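# Fold the unzipped laundry bag's lid fully open

## Task

Swing the lid of the already unzipped laundry bag open until it will not go back any further. When done, both garments must be wholly inside the bag, and both the bag and the bin must be upright on the table.

## Robot and tools

Robot: two arms, left_arm and right_arm. Each base sits on a tilted plate, and both plates hang from one metal frame behind the arms. A 'too close' message treats each plate and its half of the frame as part of the arm mounted there. Calibrated bases in the scene frame: left_arm at (+0.038, +0.326, +0.115) m, quat_wxyz (+0.997, -0.062, +0.048, -0.011); right_arm at (-0.049, -0.324, +0.115) m, quat_wxyz (+0.997, +0.062, +0.048, +0.001). Loose objects may occasionally get a brief push from outside.

Frames: the scene frame has its origin at table-top height, halfway between the nominal bases, with +z up and +x pointing out over the table. left_arm is on the +y side; arm names do not match image sides. Hand positions and orientations in results are given in each arm's own base frame. Fixed cameras and the table use the scene frame. Printed hand poses can be off by a few cm, more at long reach. Gripper fingers point along the hand's +z and open and close along its y. end_effector_position is the point between the pads, about 1 cm behind the tips.

Joint order, used in every row and every per-arm list: shoulder, elbow, waist, wrist pitch, wrist yaw, wrist roll. The opening follows as the 7th number. Stated ranges in rad: waist -2.618 to 3.054, shoulder 0.000 to 3.142, elbow 0.000 to 3.142, wrist pitch -1.571 to 1.571, wrist yaw -1.571 to 1.571, wrist roll -2.094 to 2.094. Real ends may differ by up to 0.059 rad.

A row is one flat list of 14 numbers, each in [-1, 1], covering both arms: the left_arm's 6 joints plus its opening, then the right_arm's 6 joints plus its opening. Both halves must be present even if only one arm moves. The joint entries are offsets, not poses. They count from the arm's Joint targets as they stood when the action (or move) began, not from the previous row. They are scaled so that 1.0 equals 2.224 rad for shoulder, elbow and waist, and 8.485 rad for the three wrist joints. Sending 0 for every joint keeps or re-asserts the current targets. The opening entry is absolute: +1 is fully open and -1 is closed. To leave a gripper as it is, resend its current command; 0 means half-open, not 'no change'.

execute_actions(actions, cameras): actions is a list of actions. Each action is a list of up to 15 rows, and each row lasts one step of 1/30 s. If an action has fewer than 15 rows, its last row is held for the remaining steps. An action is rejected for both arms if it would push a joint more than 0.059 rad beyond its range. A malformed action, or a first action that fails this check, voids the whole call. An empty list just reports the state. cameras picks which images come back: omitted, null or ["all"] gives all, [] gives none.

move(target, speed, blend, opening_speed, blocking, cameras): target is a single 14-number row, or a list of up to 15 rows. Every row counts its offsets from the same starting Joint targets, and all joints travel together. speed is the peak rate in rad/s of the joint with farthest to go: 0.01 to 12.57, default 0.5. It can be one value, or one per target. blend, in rad, rounds corners at intermediate targets; the default 0 stops at each. opening_speed, if given, sets how fast each gripper's command changes, in units per second on the -1 to +1 scale, at least 0.2. blocking=false returns after about 0.5 s while the move keeps running. A path takes at least 0.5 s; one longer than 10 s stops short. The path does not avoid obstacles or the other arm. The result adds a 'move:' line showing how it ended: done, off_target (at rest more than 0.035 rad from target), moving, held or fault. It may also show limits=held.

wait(seconds 0 to 10, cameras) lets the scene run while the arms hold their commands. stop(cameras) brakes a running move to rest. zoom_image(camera, region=[x0, y0, x1, y1]) gives a closer look at the latest image from one camera. Pixel coordinates start at the top-left, and the region can be at most 504 by 504. finished_scene(scene=1) ends the scene for good.

Cameras (width x height): cam_head_left 896x504, cam_head_right 896x504, cam_high 896x504, cam_left_wrist 672x504 (fisheye), cam_right_wrist 672x504 (fisheye). Calibration is supplied, but fixed cameras may have shifted by up to 2.3 degrees and 9 mm. Wrist views can lag while their arm moves.

Result lines: Joint positions and Joint velocities give one block per arm in joint order (rad, rad/s), plus the finger-pad gap (m; 0.094 when fully open). grip_measured is the measured opening on the command scale. 'Joint targets' is the base that the next offsets count from. 'Tool commands' lists the current gripper commands. 'joint sent to its limit' means a joint was driven to its real end. 'joint command not followed' means the clearance check altered or blocked some steps. 'within noise' means that arm is essentially still. Joint torques include the arm's own weight. Entries 1 to 3 wrap around at ±28 N m. Calls made with execute_actions also list joint positions at some steps.

Motion limits: each step, a joint's target may lead its measured angle by at most 0.339 rad (shoulder, elbow, waist) or 2.2 rad (wrist joints). If the targets would put the gripper more than 200 mm from where it is, that arm's targets are scaled back. The clock keeps running while you think.

Care: do not drop things, release moving parts, slam or push hard. Keep the arms and grippers from hitting or squeezing each other, which can end the scene. Never knock anything off the table or leave it there. Each finger pad pushes with about 50 to 64 N, so close slowly on soft items. To release, command an opening well above grip_measured. To end a push against something, command the targets back past the measured positions. Holding loads, stretching out or pushing against the unreachable heats the motors. MOTOR HOT appears at 75 °C. At 90 °C the arm folds up and stays idle, and at 100 °C it goes limp.

Each tool is called after "Call:" by a JSON object that holds its "op" and its "data", one argument or row to a line.

## Session

Call:
{"op": "execute_actions", "data": {
  "actions": []
}}

Scene clock: 0.00 s.
left_arm: end_effector_position=(+0.4130, -0.0422, +0.2778) grip_measured=+1.000 end_effector_quat_wxyz=(+0.776, +0.059, +0.590, +0.216) | right_arm: end_effector_position=(+0.3859, +0.0274, +0.2618) grip_measured=+1.000 end_effector_quat_wxyz=(+0.253, +0.177, +0.950, -0.044)
Joint names: [shoulder, elbow, waist, wrist pitch, wrist yaw, wrist roll]
Joint positions: left_arm=[1.544 0.505 -0.286 1.374 -0.434 0.516 0.094] | right_arm=[1.667 1.827 0.187 -1.275 0.259 0.494 0.094]
Joint velocities: within noise
Joint torques (N m): no reading
Motor temperatures (°C): left_arm=[27 35 25 34 26 25 23] | right_arm=[31 32 27 32 27 25 22]
Heat: left arm: 35 °C; right arm: 32 °C.
Joint targets: left_arm=[1.543 0.506 -0.287 1.364 -0.432 0.514] | right_arm=[1.657 1.837 0.189 -1.274 0.263 0.493]
Tool commands: left_gripper/opening=+1.0 right_gripper/opening=+1.0

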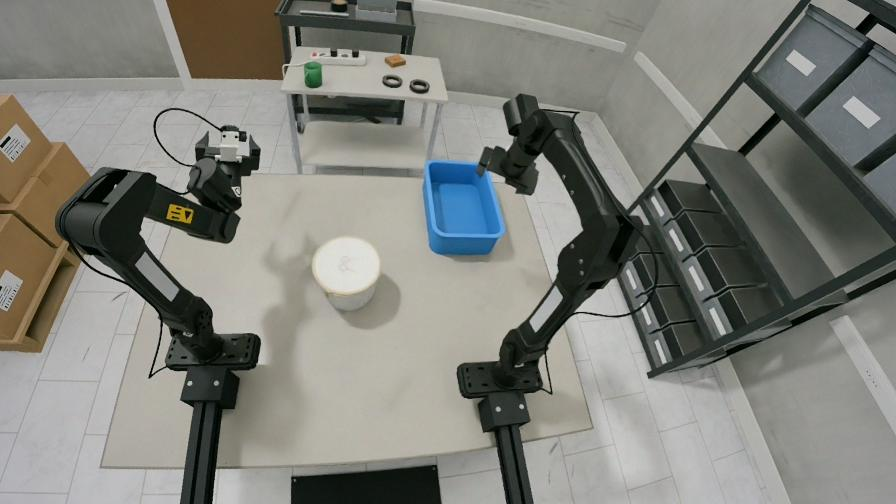

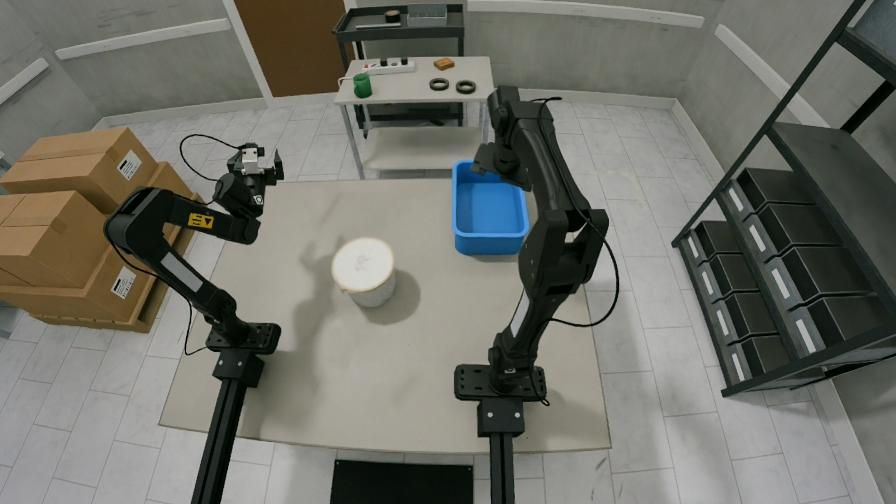

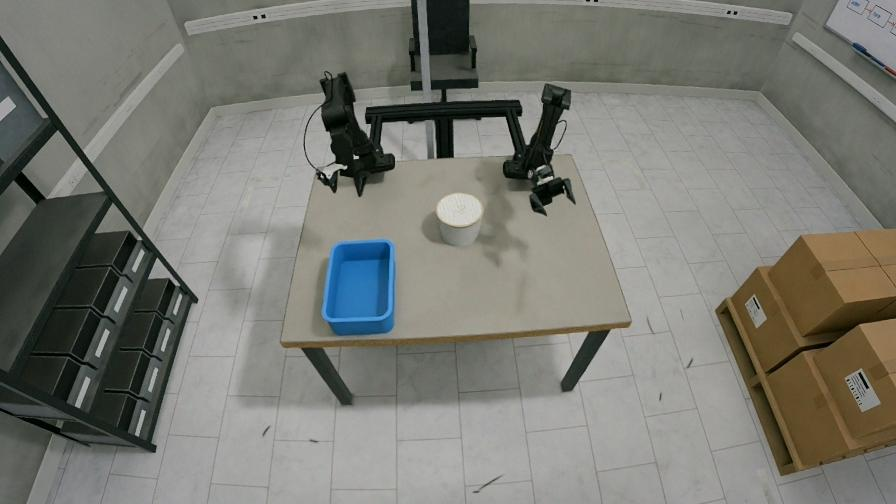

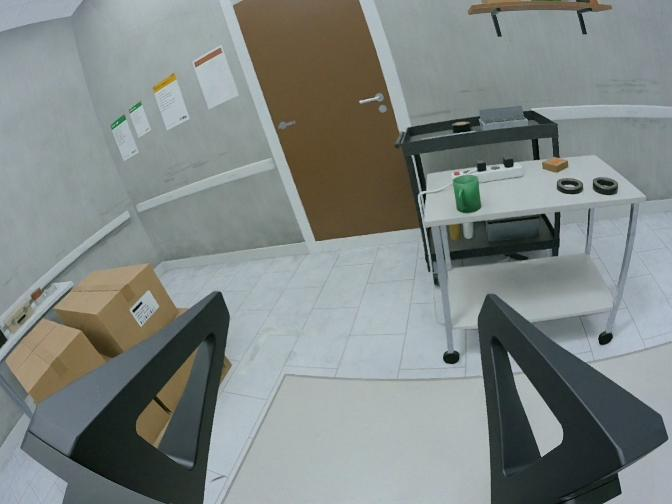

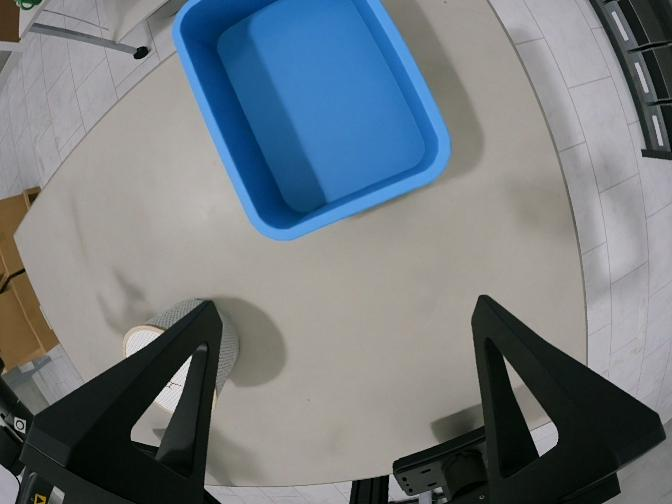

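Call:
{"op": "zoom_image", "data": {
  "camera": "cam_head_left",
  "region": [290, 220, 410, 320]
}}

Call:
{"op": "zoom_image", "data": {
  "camera": "cam_high",
  "region": [420, 180, 500, 255]
}}

Call:
{"op": "zoom_image", "data": {
  "camera": "cam_head_right",
  "region": [310, 220, 420, 320]
}}

Call:
{"op": "zoom_image", "data": {
  "camera": "cam_right_wrist",
  "region": [90, 270, 290, 440]
}}

Scaled by 4.200 from the camera's 896x504 image, which has a finer 1280x720 frame.

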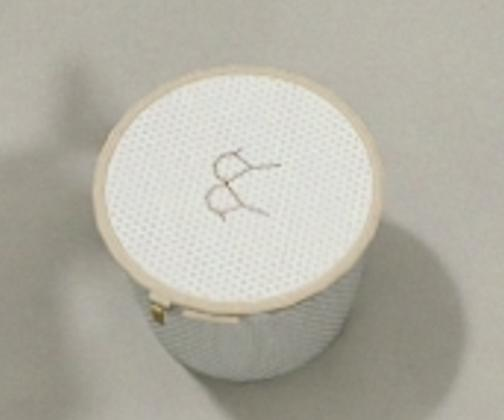

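Scaled by 6.300 from the camera's 896x504 image, which has a finer 1280x720 frame.

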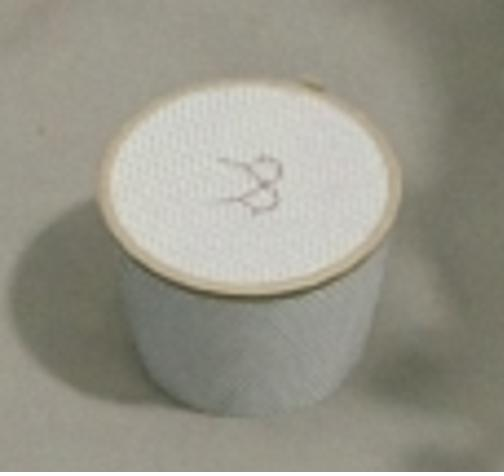

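Scaled by 4.582 from the camera's 896x504 image, which has a finer 1280x720 frame.

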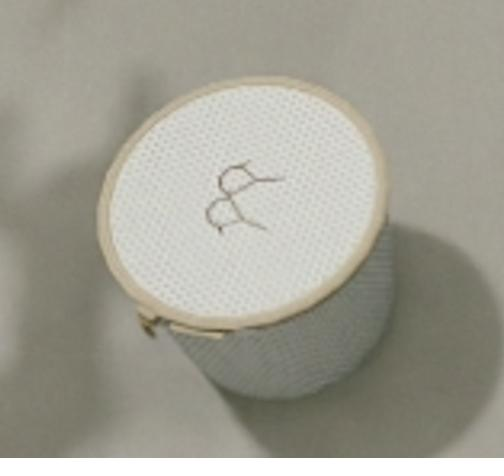

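Scaled by 2.520 from the camera's 672x504 image, which has a finer 960x720 frame.

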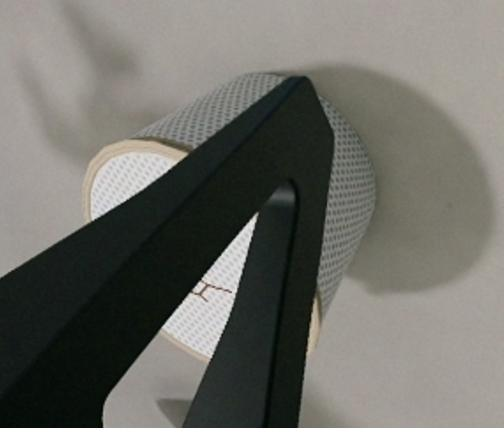

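Call:
{"op": "move", "data": {
  "target": [0,0,0,0,0,0,1,-0.2954,-0.5787,0.4321,0.1619,0.0515,-0.0581,1],
  "speed": 1.0
}}

Scene clock: 150.13 s.
left_arm: end_effector_position=(+0.4130, -0.0422, +0.2778) grip_measured=+1.000 end_effector_quat_wxyz=(+0.776, +0.059, +0.590, +0.216) | right_arm: end_effector_position=(+0.2362, +0.2458, +0.2163) grip_measured=+1.000 end_effector_quat_wxyz=(+0.600, -0.254, +0.757, +0.057)
Joint names: [shoulder, elbow, waist, wrist pitch, wrist yaw, wrist roll]
Joint positions: left_arm=[1.544 0.505 -0.286 1.374 -0.434 0.516 0.094] | right_arm=[1.016 0.565 1.142 0.088 0.691 0.008 0.094]
Joint velocities: within noise
Joint torques (N m): left_arm=[-7.16 7.45 -0.76 1.61 0.17 -0.02] | right_arm=[-3.3 5.57 0.95 1.6 0.16 -0.09]
Motor temperatures (°C): left_arm=[29 36 25 37 26 24 23] | right_arm=[36 33 26 30 26 25 22]
Heat: left arm: 37 °C; right arm: 36 °C.
Joint targets: left_arm=[1.543 0.506 -0.287 1.364 -0.432 0.514] | right_arm=[1.000 0.550 1.151 0.099 0.700 0.000]
move: done
camera_calibration:
cam_right_wrist: T_world_to_cam=[[0.45468, -0.876322, 0.159141, 0.0773692], [-0.667555, -0.453587, -0.590448, 0.422109], [0.589607, 0.162229, -0.79123, 0.0961003], [0, 0, 0, 1]] pos_world=[0.189941, 0.243673, 0.312958]

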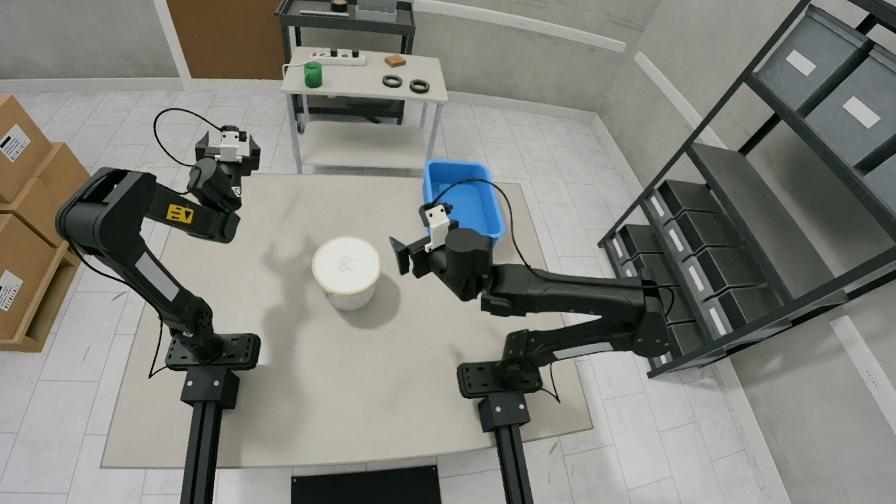

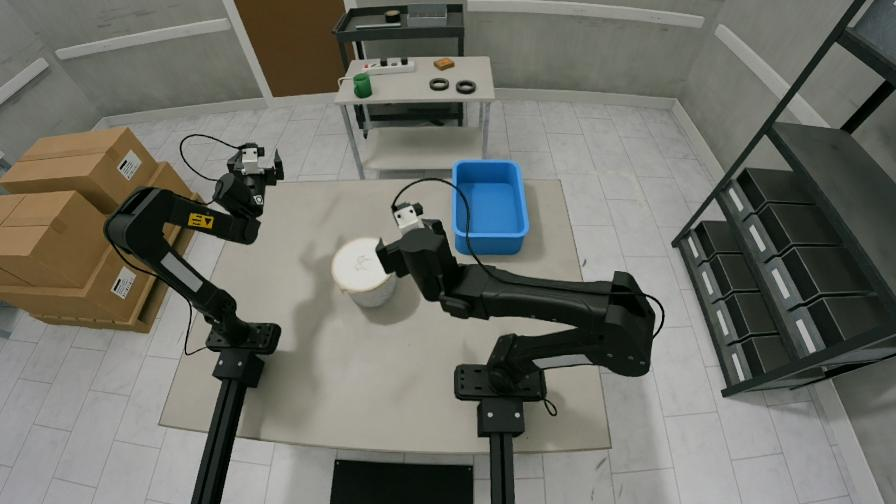

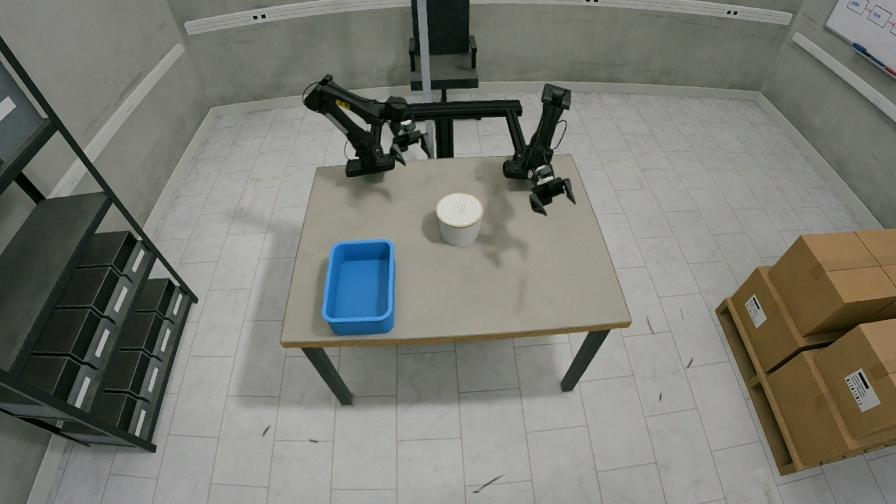

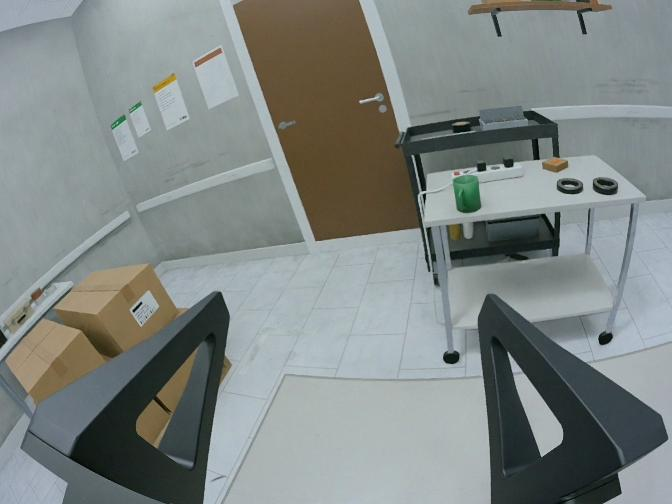

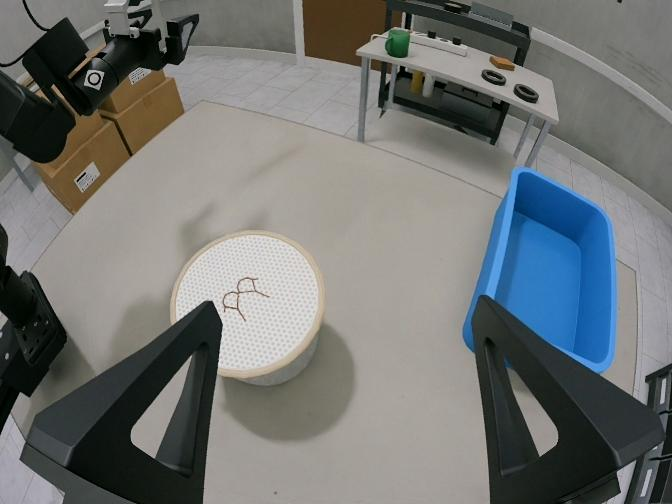

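Call:
{"op": "zoom_image", "data": {
  "camera": "cam_right_wrist",
  "region": [150, 210, 350, 410]
}}

Call:
{"op": "zoom_image", "data": {
  "camera": "cam_head_left",
  "region": [305, 265, 365, 315]
}}

Scaled by 2.520 from the camera's 672x504 image, which has a finer 960x720 frame.

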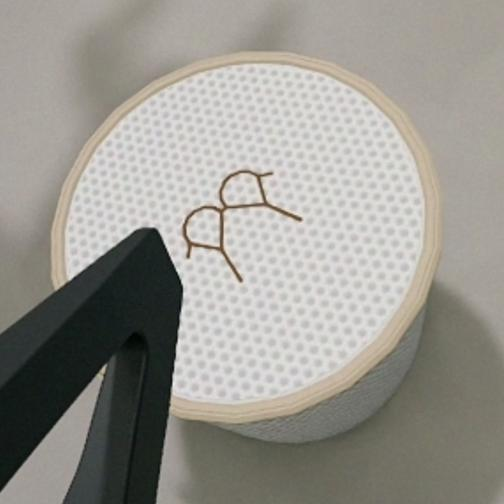

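Scaled by 8.400 from the camera's 896x504 image, which has a finer 1280x720 frame.

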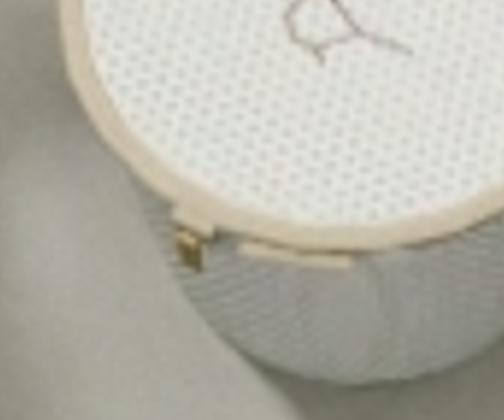

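Call:
{"op": "move", "data": {
  "target": [0,0,0,0,0,0,1,-0.0899,-0.0899,0.1574,0.0177,0.0236,0,1],
  "speed": 0.8,
  "cameras": ["cam_right_wrist"]
}}

Call:
{"op": "zoom_image", "data": {
  "camera": "cam_right_wrist",
  "region": [200, 150, 480, 400]
}}

Scene clock: 174.93 s.
left_arm: end_effector_position=(+0.4130, -0.0422, +0.2778) grip_measured=+1.000 end_effector_quat_wxyz=(+0.776, +0.059, +0.590, +0.216) | right_arm: end_effector_position=(+0.1574, +0.2523, +0.2218) grip_measured=+1.000 end_effector_quat_wxyz=(+0.645, -0.273, +0.699, +0.144)
Joint names: [shoulder, elbow, waist, wrist pitch, wrist yaw, wrist roll]
Joint positions: left_arm=[1.544 0.505 -0.286 1.374 -0.434 0.516 0.094] | right_arm=[0.811 0.366 1.494 0.24 0.892 0.007 0.094]
Joint velocities: within noise
Joint torques (N m): left_arm=[-6.97 7.17 -0.96 1.6 0.17 -0.07] | right_arm=[-1.26 5.41 0.58 1.55 0.11 -0.09]
Motor temperatures (°C): left_arm=[29 36 24 37 26 24 23] | right_arm=[32 33 26 33 26 25 22]
Heat: left arm: 37 °C; right arm: 33 °C.
Joint targets: left_arm=[1.543 0.506 -0.287 1.364 -0.432 0.514] | right_arm=[0.800 0.350 1.501 0.249 0.900 0.000]
move: done
camera_calibration:
cam_right_wrist: T_world_to_cam=[[0.577312, -0.811454, 0.0908415, 0.0973956], [-0.53312, -0.458863, -0.710793, 0.382532], [0.61846, 0.36192, -0.69751, 0.0700213], [0, 0, 0, 1]] pos_world=[0.104403, 0.22922, 0.311894]
Images, in order (width x height): cam_right_wrist 672x504.

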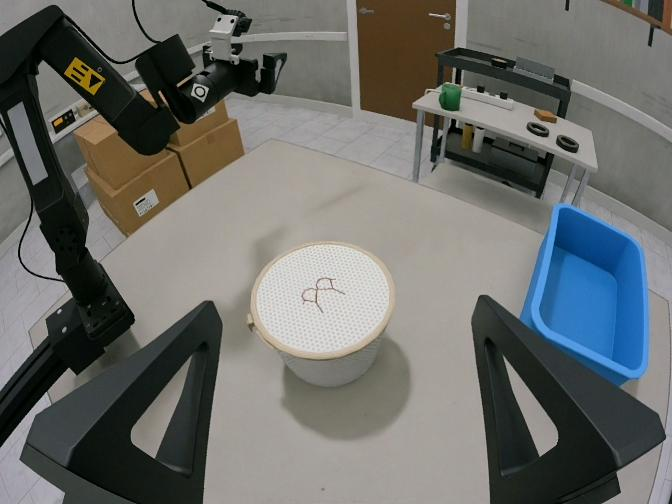

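Scaled by 1.800 from the camera's 672x504 image, which has a finer 960x720 frame.

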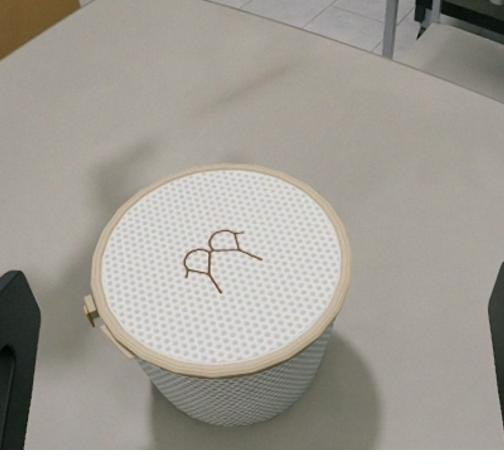

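Call:
{"op": "zoom_image", "data": {
  "camera": "cam_right_wrist",
  "region": [240, 295, 310, 365]
}}

Call:
{"op": "zoom_image", "data": {
  "camera": "cam_right_wrist",
  "region": [300, 230, 400, 360]
}}

Scaled by 7.200 from the camera's 672x504 image, which has a finer 960x720 frame.

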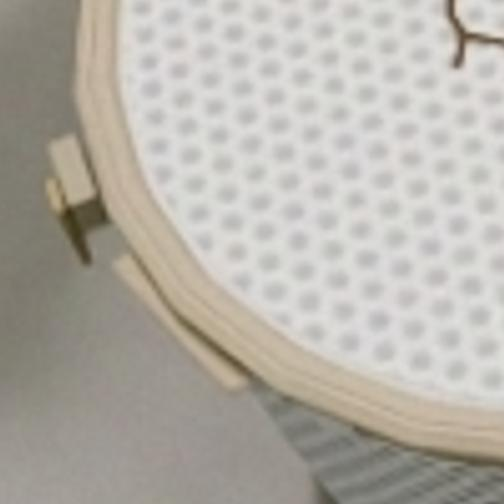

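Scaled by 3.877 from the camera's 672x504 image, which has a finer 960x720 frame.

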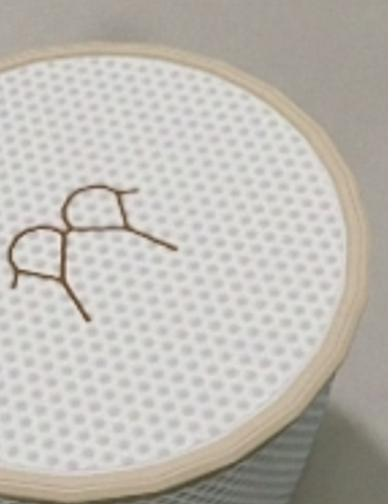

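Call:
{"op": "move", "data": {
  "target": [0.3523,0.8129,-0.1947,-0.3432,0.0509,-0.0606,1,0,0,0,0,0,0,1],
  "speed": 1.0,
  "cameras": ["cam_left_wrist","cam_right_wrist","cam_high"]
}}

Scene clock: 232.17 s.
left_arm: end_effector_position=(+0.3390, -0.2904, +0.1273) grip_measured=+1.000 end_effector_quat_wxyz=(+0.015, +0.352, +0.936, -0.001) | right_arm: end_effector_position=(+0.1575, +0.2522, +0.2220) grip_measured=+1.000 end_effector_quat_wxyz=(+0.645, -0.273, +0.699, +0.144)
Joint names: [shoulder, elbow, waist, wrist pitch, wrist yaw, wrist roll]
Joint positions: left_arm=[2.29 2.284 -0.714 -1.535 -0.008 0.006 0.094] | right_arm=[0.811 0.366 1.494 0.241 0.893 0.007 0.094]
Joint velocities: within noise
Joint torques (N m): left_arm=[-10.47 10.66 -2 0.13 0.16 -0.07] | right_arm=[-1.25 5.41 0.58 1.51 0.1 -0.09]
Motor temperatures (°C): left_arm=[29 37 24 37 26 23 23] | right_arm=[30 34 26 32 26 25 22]
Heat: left arm: 37 °C; right arm: 34 °C.
Joint targets: left_arm=[2.326 2.315 -0.720 -1.548 0.000 0.000] | right_arm=[0.800 0.350 1.501 0.249 0.900 0.000]
move: off_target (left_arm); left_arm: the shoulder is farthest, 0.036 rad from its target
camera_calibration:
cam_left_wrist: T_world_to_cam=[[-0.670026, -0.738416, -0.0762046, 0.0280705], [-0.627427, 0.508454, 0.589754, 0.308473], [-0.396737, 0.442963, -0.803979, 0.468387], [0, 0, 0, 1]] pos_world=[0.398179, -0.343595, 0.19679]
cam_right_wrist: T_world_to_cam=[[0.576314, -0.81221, 0.0904343, 0.0976551], [-0.533452, -0.457715, -0.711285, 0.382536], [0.619105, 0.361681, -0.697062, 0.0699111], [0, 0, 0, 1]] pos_world=[0.104502, 0.229123, 0.311993]
Images, in order (width x height): cam_high 896x504, cam_left_wrist 672x504, cam_right_wrist 672x504.

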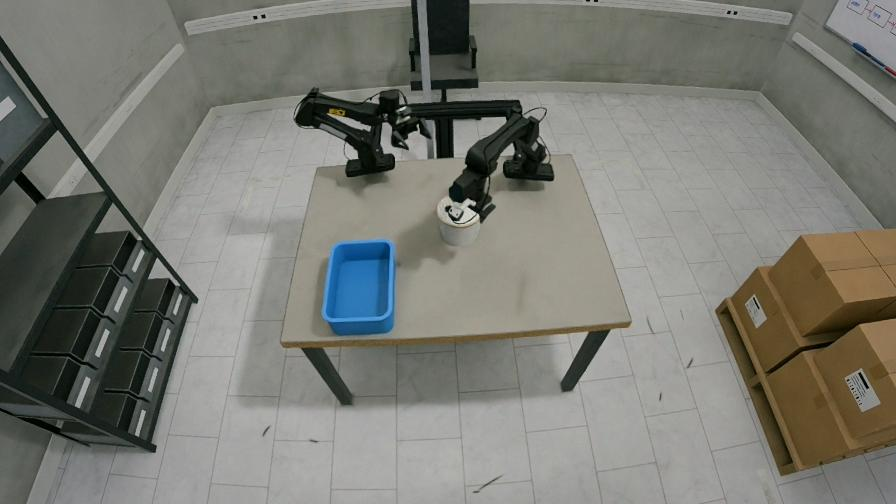

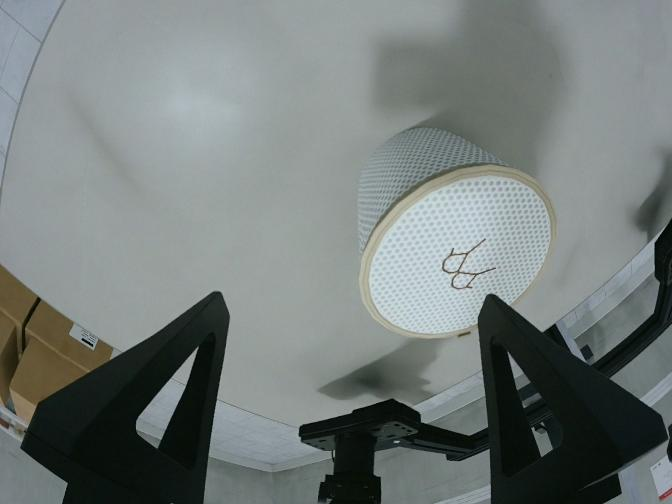

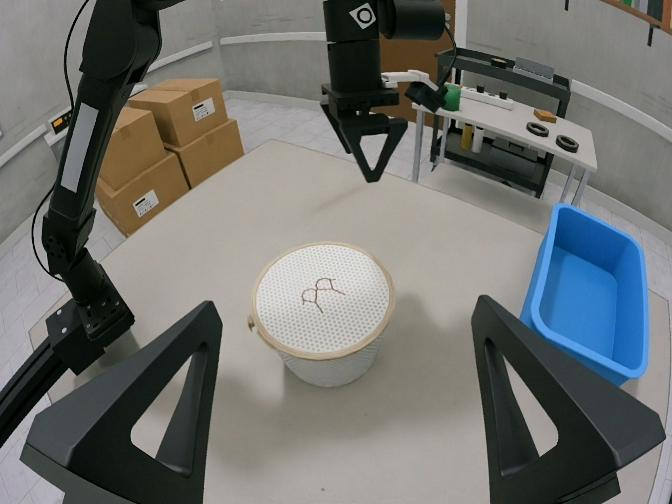

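Call:
{"op": "zoom_image", "data": {
  "camera": "cam_left_wrist",
  "region": [350, 120, 470, 240]
}}

Call:
{"op": "zoom_image", "data": {
  "camera": "cam_left_wrist",
  "region": [350, 220, 500, 350]
}}

Scaled by 4.200 from the camera's 672x504 image, which has a finer 960x720 frame.

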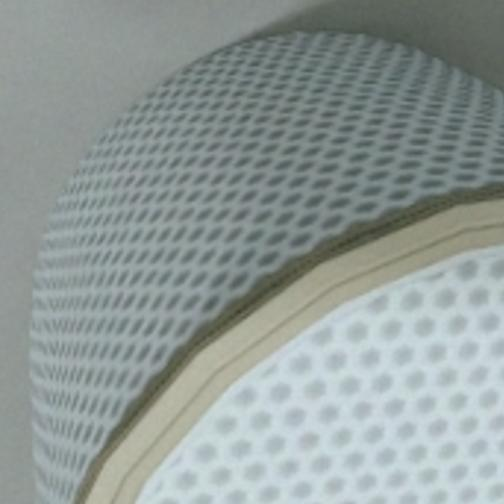

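Scaled by 3.360 from the camera's 672x504 image, which has a finer 960x720 frame.

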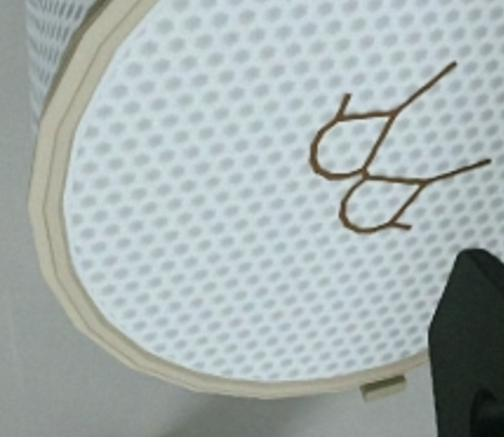

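Call:
{"op": "move", "data": {
  "target": [-0.0634,-0.5045,0.1758,0.2374,0.1534,-0.1153,-0.9,0,0,0,0,0,0,1],
  "speed": 0.9,
  "cameras": ["cam_left_wrist","cam_right_wrist","cam_head_right"]
}}

Scene clock: 404.23 s.
left_arm: end_effector_position=(+0.3832, -0.3122, +0.0930) grip_measured=-0.899 end_effector_quat_wxyz=(-0.006, +0.059, +0.754, -0.654) | right_arm: end_effector_position=(+0.1575, +0.2522, +0.2220) grip_measured=+1.000 end_effector_quat_wxyz=(+0.645, -0.273, +0.699, +0.144)
Joint names: [shoulder, elbow, waist, wrist pitch, wrist yaw, wrist roll]
Joint positions: left_arm=[2.217 1.214 -0.332 0.461 1.287 -0.978 0.005] | right_arm=[0.811 0.366 1.494 0.241 0.893 0.007 0.094]
Joint velocities: within noise
Joint torques (N m): left_arm=[-15.77 4.89 -1.44 1.36 0.49 0.01] | right_arm=[-1.26 5.42 0.58 1.51 0.1 -0.09]
Motor temperatures (°C): left_arm=[34 41 24 31 26 23 23] | right_arm=[28 34 26 33 26 25 22]
Heat: left arm: 41 °C; right arm: 34 °C.
Joint targets: left_arm=[2.185 1.192 -0.329 0.466 1.302 -0.978] | right_arm=[0.800 0.350 1.501 0.249 0.900 0.000]
move: done
camera_calibration:
cam_left_wrist: T_world_to_cam=[[-0.105317, -0.201677, 0.973774, -0.107503], [-0.732692, 0.677808, 0.0611366, 0.509927], [-0.672362, -0.707038, -0.219152, 0.160108], [0, 0, 0, 1]] pos_world=[0.469948, -0.254111, 0.108596]
cam_right_wrist: T_world_to_cam=[[0.576314, -0.81221, 0.0904343, 0.0976551], [-0.533452, -0.457715, -0.711285, 0.382536], [0.619105, 0.361681, -0.697062, 0.0699111], [0, 0, 0, 1]] pos_world=[0.104502, 0.229123, 0.311993]
Images, in order (width x height): cam_head_right 896x504, cam_left_wrist 672x504, cam_right_wrist 672x504.

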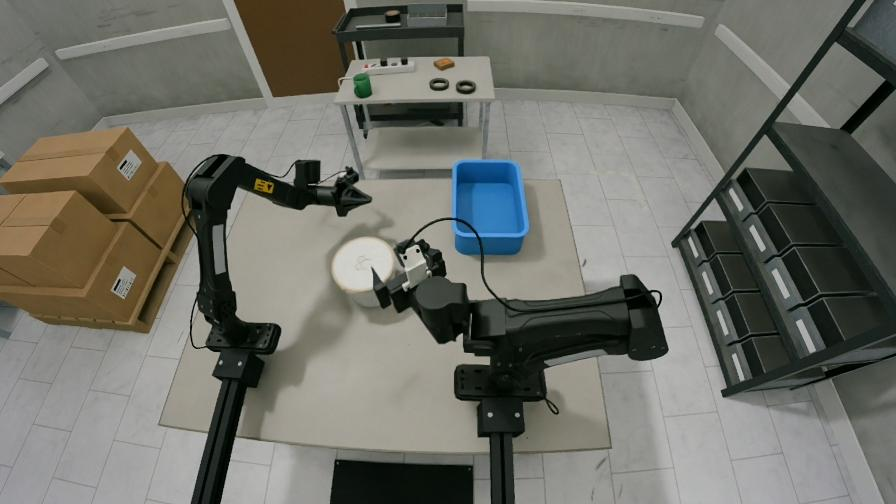

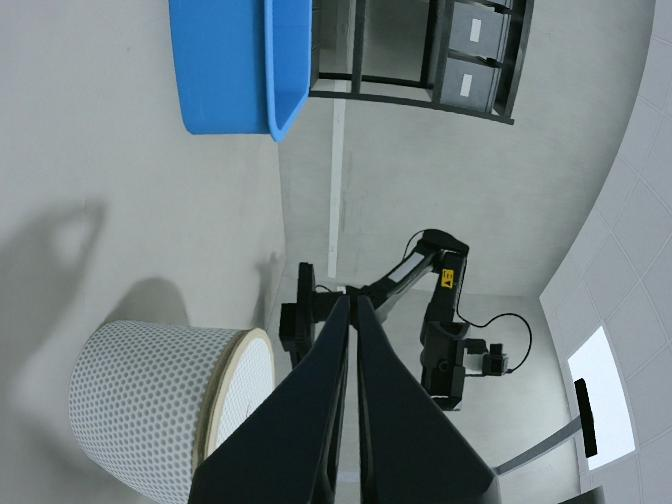

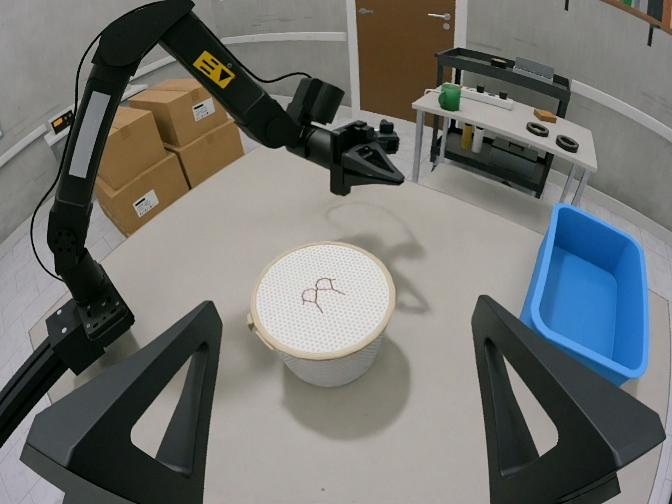

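Great view. Zoom on the side profile.

Call:
{"op": "zoom_image", "data": {
  "camera": "cam_left_wrist",
  "region": [60, 310, 290, 504]
}}

Scaled by 2.191 from the camera's 672x504 image, which has a finer 960x720 frame.

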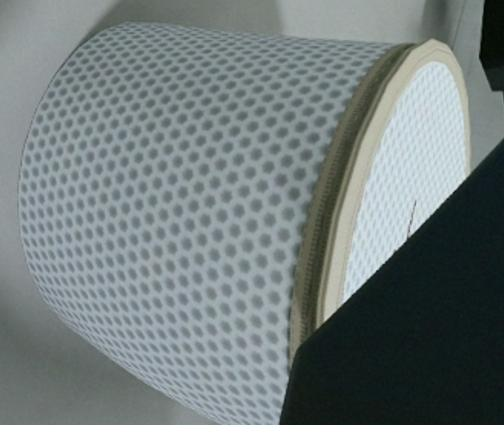

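Call:
{"op": "move", "data": {
  "target": [0.1799,0.0396,0.022,0.0258,0.0047,0.0127,-0.9,0,0,0,0,0,0,1],
  "speed": 0.6,
  "cameras": ["cam_left_wrist","cam_right_wrist","cam_head_right"]
}}

Call:
{"op": "zoom_image", "data": {
  "camera": "cam_right_wrist",
  "region": [240, 140, 440, 340]
}}

Scene clock: 424.17 s.
left_arm: end_effector_position=(+0.3899, -0.2936, -0.0208) grip_measured=-0.899 end_effector_quat_wxyz=(+0.000, +0.064, +0.752, -0.656) | right_arm: end_effector_position=(+0.1575, +0.2522, +0.2220) grip_measured=+1.000 end_effector_quat_wxyz=(+0.645, -0.273, +0.699, +0.144)
Joint names: [shoulder, elbow, waist, wrist pitch, wrist yaw, wrist roll]
Joint positions: left_arm=[2.557 1.261 -0.285 0.68 1.327 -0.884 0.005] | right_arm=[0.811 0.366 1.494 0.241 0.893 0.007 0.094]
Joint velocities: within noise
Joint torques (N m): left_arm=[-10.92 7.19 -1.1 1.27 0.54 0.15] | right_arm=[-1.26 5.41 0.58 1.51 0.1 -0.09]
Motor temperatures (°C): left_arm=[39 38 24 33 26 23 23] | right_arm=[28 34 26 33 26 25 22]
Heat: left arm: 39 °C; right arm: 34 °C.
Joint targets: left_arm=[2.585 1.280 -0.280 0.685 1.341 -0.870] | right_arm=[0.800 0.350 1.501 0.249 0.900 0.000]
move: done
camera_calibration:
cam_left_wrist: T_world_to_cam=[[-0.120341, -0.19594, 0.973204, 0.01532], [-0.734009, 0.677603, 0.0456611, 0.509216], [-0.668392, -0.708846, -0.225365, 0.150569], [0, 0, 0, 1]] pos_world=[0.476252, -0.235314, -0.00422775]
cam_right_wrist: T_world_to_cam=[[0.576314, -0.81221, 0.0904343, 0.0976551], [-0.533452, -0.457715, -0.711285, 0.382536], [0.619105, 0.361681, -0.697062, 0.0699111], [0, 0, 0, 1]] pos_world=[0.104502, 0.229123, 0.311993]
Images, in order (width x height): cam_head_right 896x504, cam_left_wrist 672x504, cam_right_wrist 672x504.

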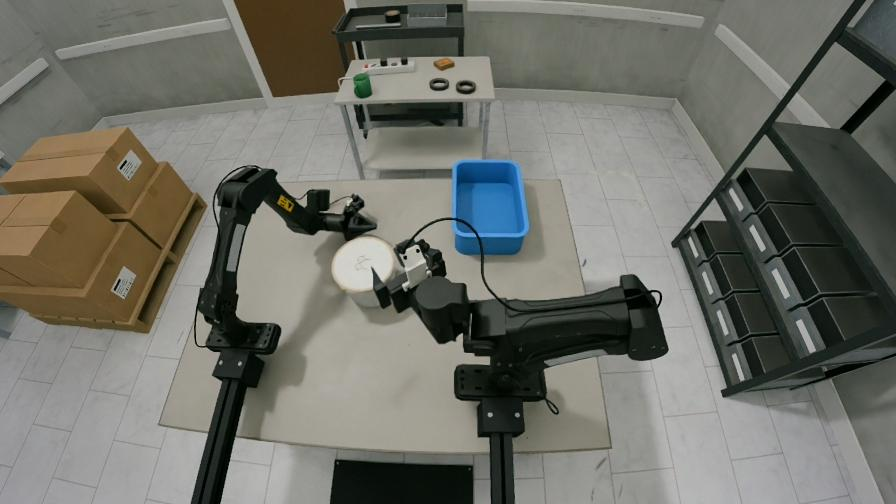

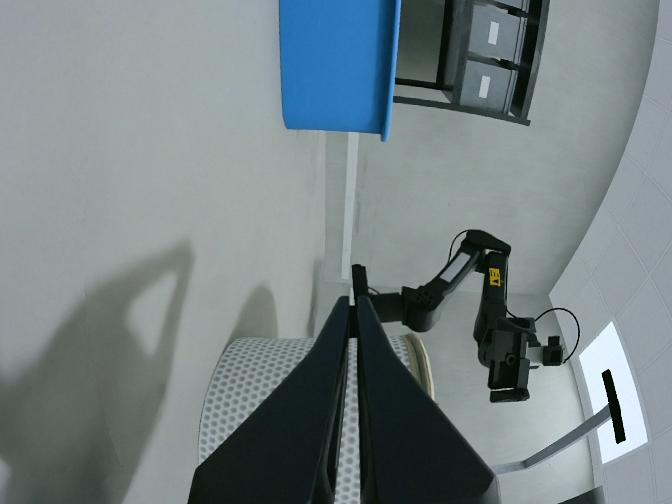

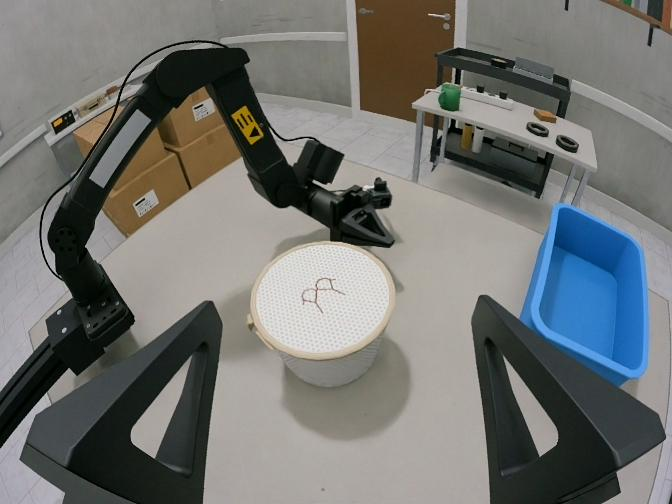

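Scaled by 2.520 from the camera's 672x504 image, which has a finer 960x720 frame.

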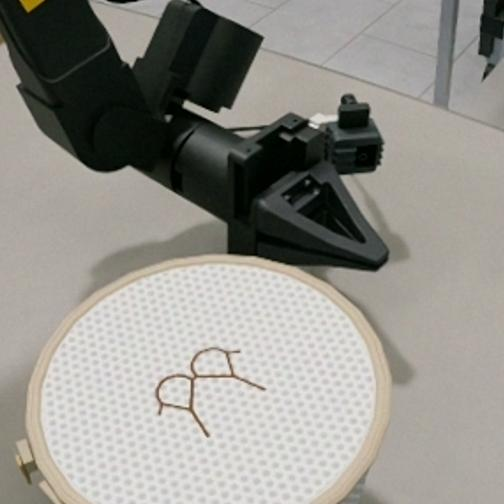

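Call:
{"op": "move", "data": {
  "target": [-0.0045,-0.0899,-0.0175,0.0295,-0.0042,-0.01,-0.9,0,0,0,0,0,0,1],
  "speed": 0.4,
  "cameras": ["cam_left_wrist","cam_right_wrist"]
}}

Call:
{"op": "zoom_image", "data": {
  "camera": "cam_right_wrist",
  "region": [240, 160, 420, 340]
}}

Call:
{"op": "zoom_image", "data": {
  "camera": "cam_left_wrist",
  "region": [250, 250, 504, 504]
}}

Scene clock: 455.20 s.
left_arm: end_effector_position=(+0.3545, -0.2935, -0.0322) grip_measured=-0.899 end_effector_quat_wxyz=(+0.006, +0.067, +0.750, -0.658) | right_arm: end_effector_position=(+0.1575, +0.2522, +0.2220) grip_measured=+1.000 end_effector_quat_wxyz=(+0.645, -0.273, +0.699, +0.144)
Joint names: [shoulder, elbow, waist, wrist pitch, wrist yaw, wrist roll]
Joint positions: left_arm=[2.557 1.095 -0.311 0.93 1.305 -0.955 0.005] | right_arm=[0.811 0.366 1.494 0.241 0.893 0.007 0.094]
Joint velocities: within noise
Joint torques (N m): left_arm=[-10.93 2.65 -1.98 1.36 0.43 -0.03] | right_arm=[-1.25 5.42 0.58 1.51 0.1 -0.09]
Motor temperatures (°C): left_arm=[32 36 24 33 26 23 23] | right_arm=[28 33 25 33 26 25 22]
Heat: left arm: 36 °C; right arm: 33 °C.
Joint targets: left_arm=[2.575 1.081 -0.319 0.935 1.306 -0.955] | right_arm=[0.800 0.350 1.501 0.249 0.900 0.000]
move: done
camera_calibration:
cam_left_wrist: T_world_to_cam=[[-0.133466, -0.18898, 0.972869, 0.0288702], [-0.736354, 0.675918, 0.0302786, 0.483574], [-0.663302, -0.712335, -0.229369, 0.121545], [0, 0, 0, 1]] pos_world=[0.440555, -0.23482, -0.0148503]
cam_right_wrist: T_world_to_cam=[[0.576314, -0.81221, 0.0904343, 0.0976551], [-0.533452, -0.457715, -0.711285, 0.382536], [0.619105, 0.361681, -0.697062, 0.0699111], [0, 0, 0, 1]] pos_world=[0.104502, 0.229123, 0.311993]
Images, in order (width x height): cam_left_wrist 672x504, cam_right_wrist 672x504.

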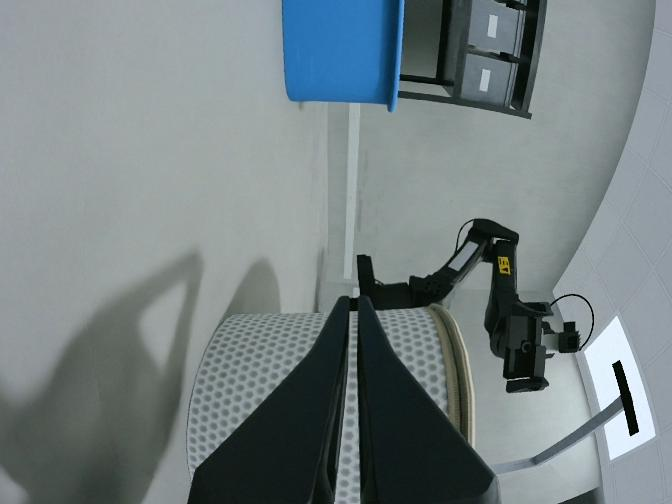

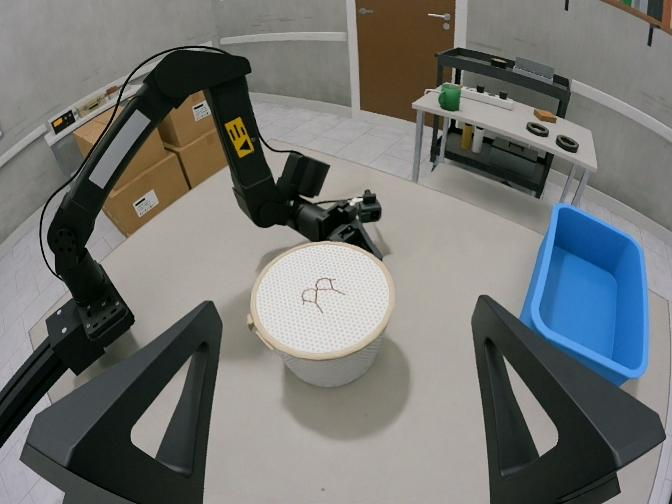

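Scaled by 2.800 from the camera's 672x504 image, which has a finer 960x720 frame.

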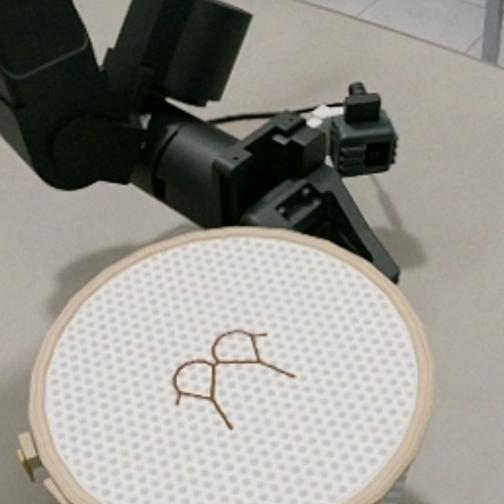

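Scaled by 1.984 from the camera's 672x504 image, which has a finer 960x720 frame.

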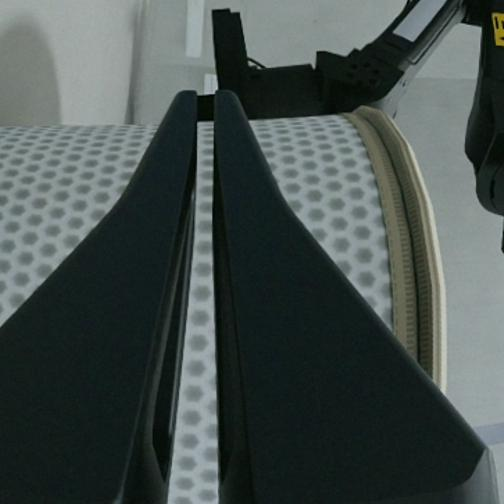

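Call:
{"op": "move", "data": {
  "target": [0,-0.0477,-0.0103,0.0159,-0.0019,-0.0041,-0.9,0,0,0,0,0,0,1],
  "speed": 0.25,
  "cameras": ["cam_left_wrist","cam_right_wrist"]
}}

Call:
{"op": "zoom_image", "data": {
  "camera": "cam_right_wrist",
  "region": [240, 160, 420, 340]
}}

Call:
{"op": "zoom_image", "data": {
  "camera": "cam_left_wrist",
  "region": [250, 250, 504, 504]
}}

Scene clock: 473.13 s.
left_arm: end_effector_position=(+0.3278, -0.2933, -0.0385) grip_measured=-0.899 end_effector_quat_wxyz=(+0.003, +0.067, +0.750, -0.658) | right_arm: end_effector_position=(+0.1575, +0.2522, +0.2220) grip_measured=+1.000 end_effector_quat_wxyz=(+0.645, -0.273, +0.699, +0.144)
Joint names: [shoulder, elbow, waist, wrist pitch, wrist yaw, wrist roll]
Joint positions: left_arm=[2.557 0.988 -0.333 1.065 1.289 -0.99 0.005] | right_arm=[0.811 0.366 1.494 0.241 0.893 0.007 0.094]
Joint velocities: within noise
Joint torques (N m): left_arm=[-10.28 2.3 -2.02 1.41 0.35 0.05] | right_arm=[-1.25 5.41 0.57 1.51 0.1 -0.09]
Motor temperatures (°C): left_arm=[31 36 24 33 26 23 23] | right_arm=[28 33 25 34 26 25 22]
Heat: left arm: 36 °C; right arm: 34 °C.
Joint targets: left_arm=[2.575 0.974 -0.342 1.070 1.290 -0.990] | right_arm=[0.800 0.350 1.501 0.249 0.900 0.000]
move: done
camera_calibration:
cam_left_wrist: T_world_to_cam=[[-0.128874, -0.189963, 0.973296, 0.0297034], [-0.734087, 0.678145, 0.0351559, 0.464017], [-0.666714, -0.709954, -0.226845, 0.104391], [0, 0, 0, 1]] pos_world=[0.414056, -0.234916, -0.0215427]
cam_right_wrist: T_world_to_cam=[[0.576314, -0.81221, 0.0904343, 0.0976551], [-0.533452, -0.457715, -0.711285, 0.382536], [0.619105, 0.361681, -0.697062, 0.0699111], [0, 0, 0, 1]] pos_world=[0.104502, 0.229123, 0.311993]
Images, in order (width x height): cam_left_wrist 672x504, cam_right_wrist 672x504.

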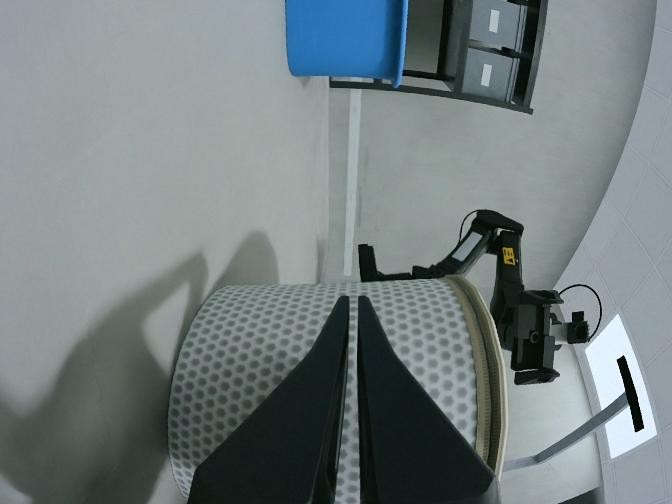

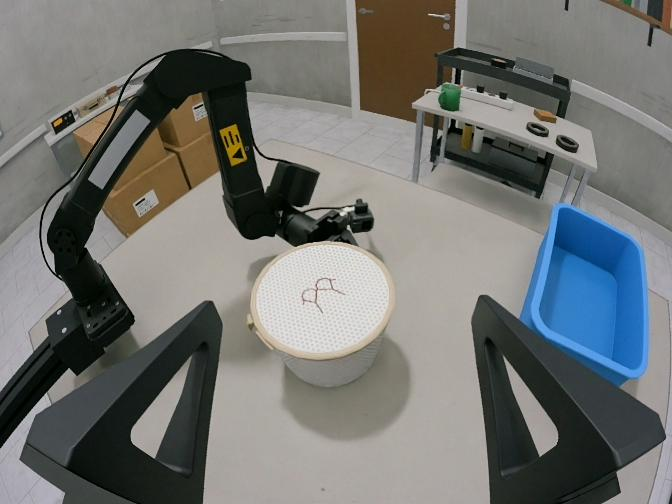

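Scaled by 2.800 from the camera's 672x504 image, which has a finer 960x720 frame.

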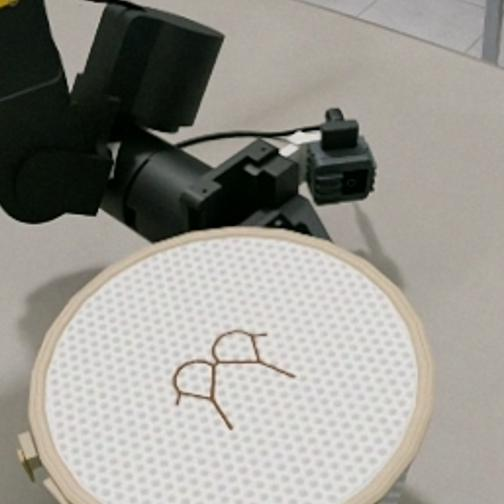

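Scaled by 1.984 from the camera's 672x504 image, which has a finer 960x720 frame.

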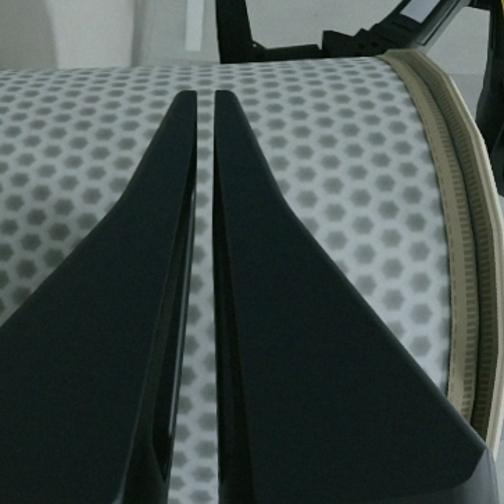

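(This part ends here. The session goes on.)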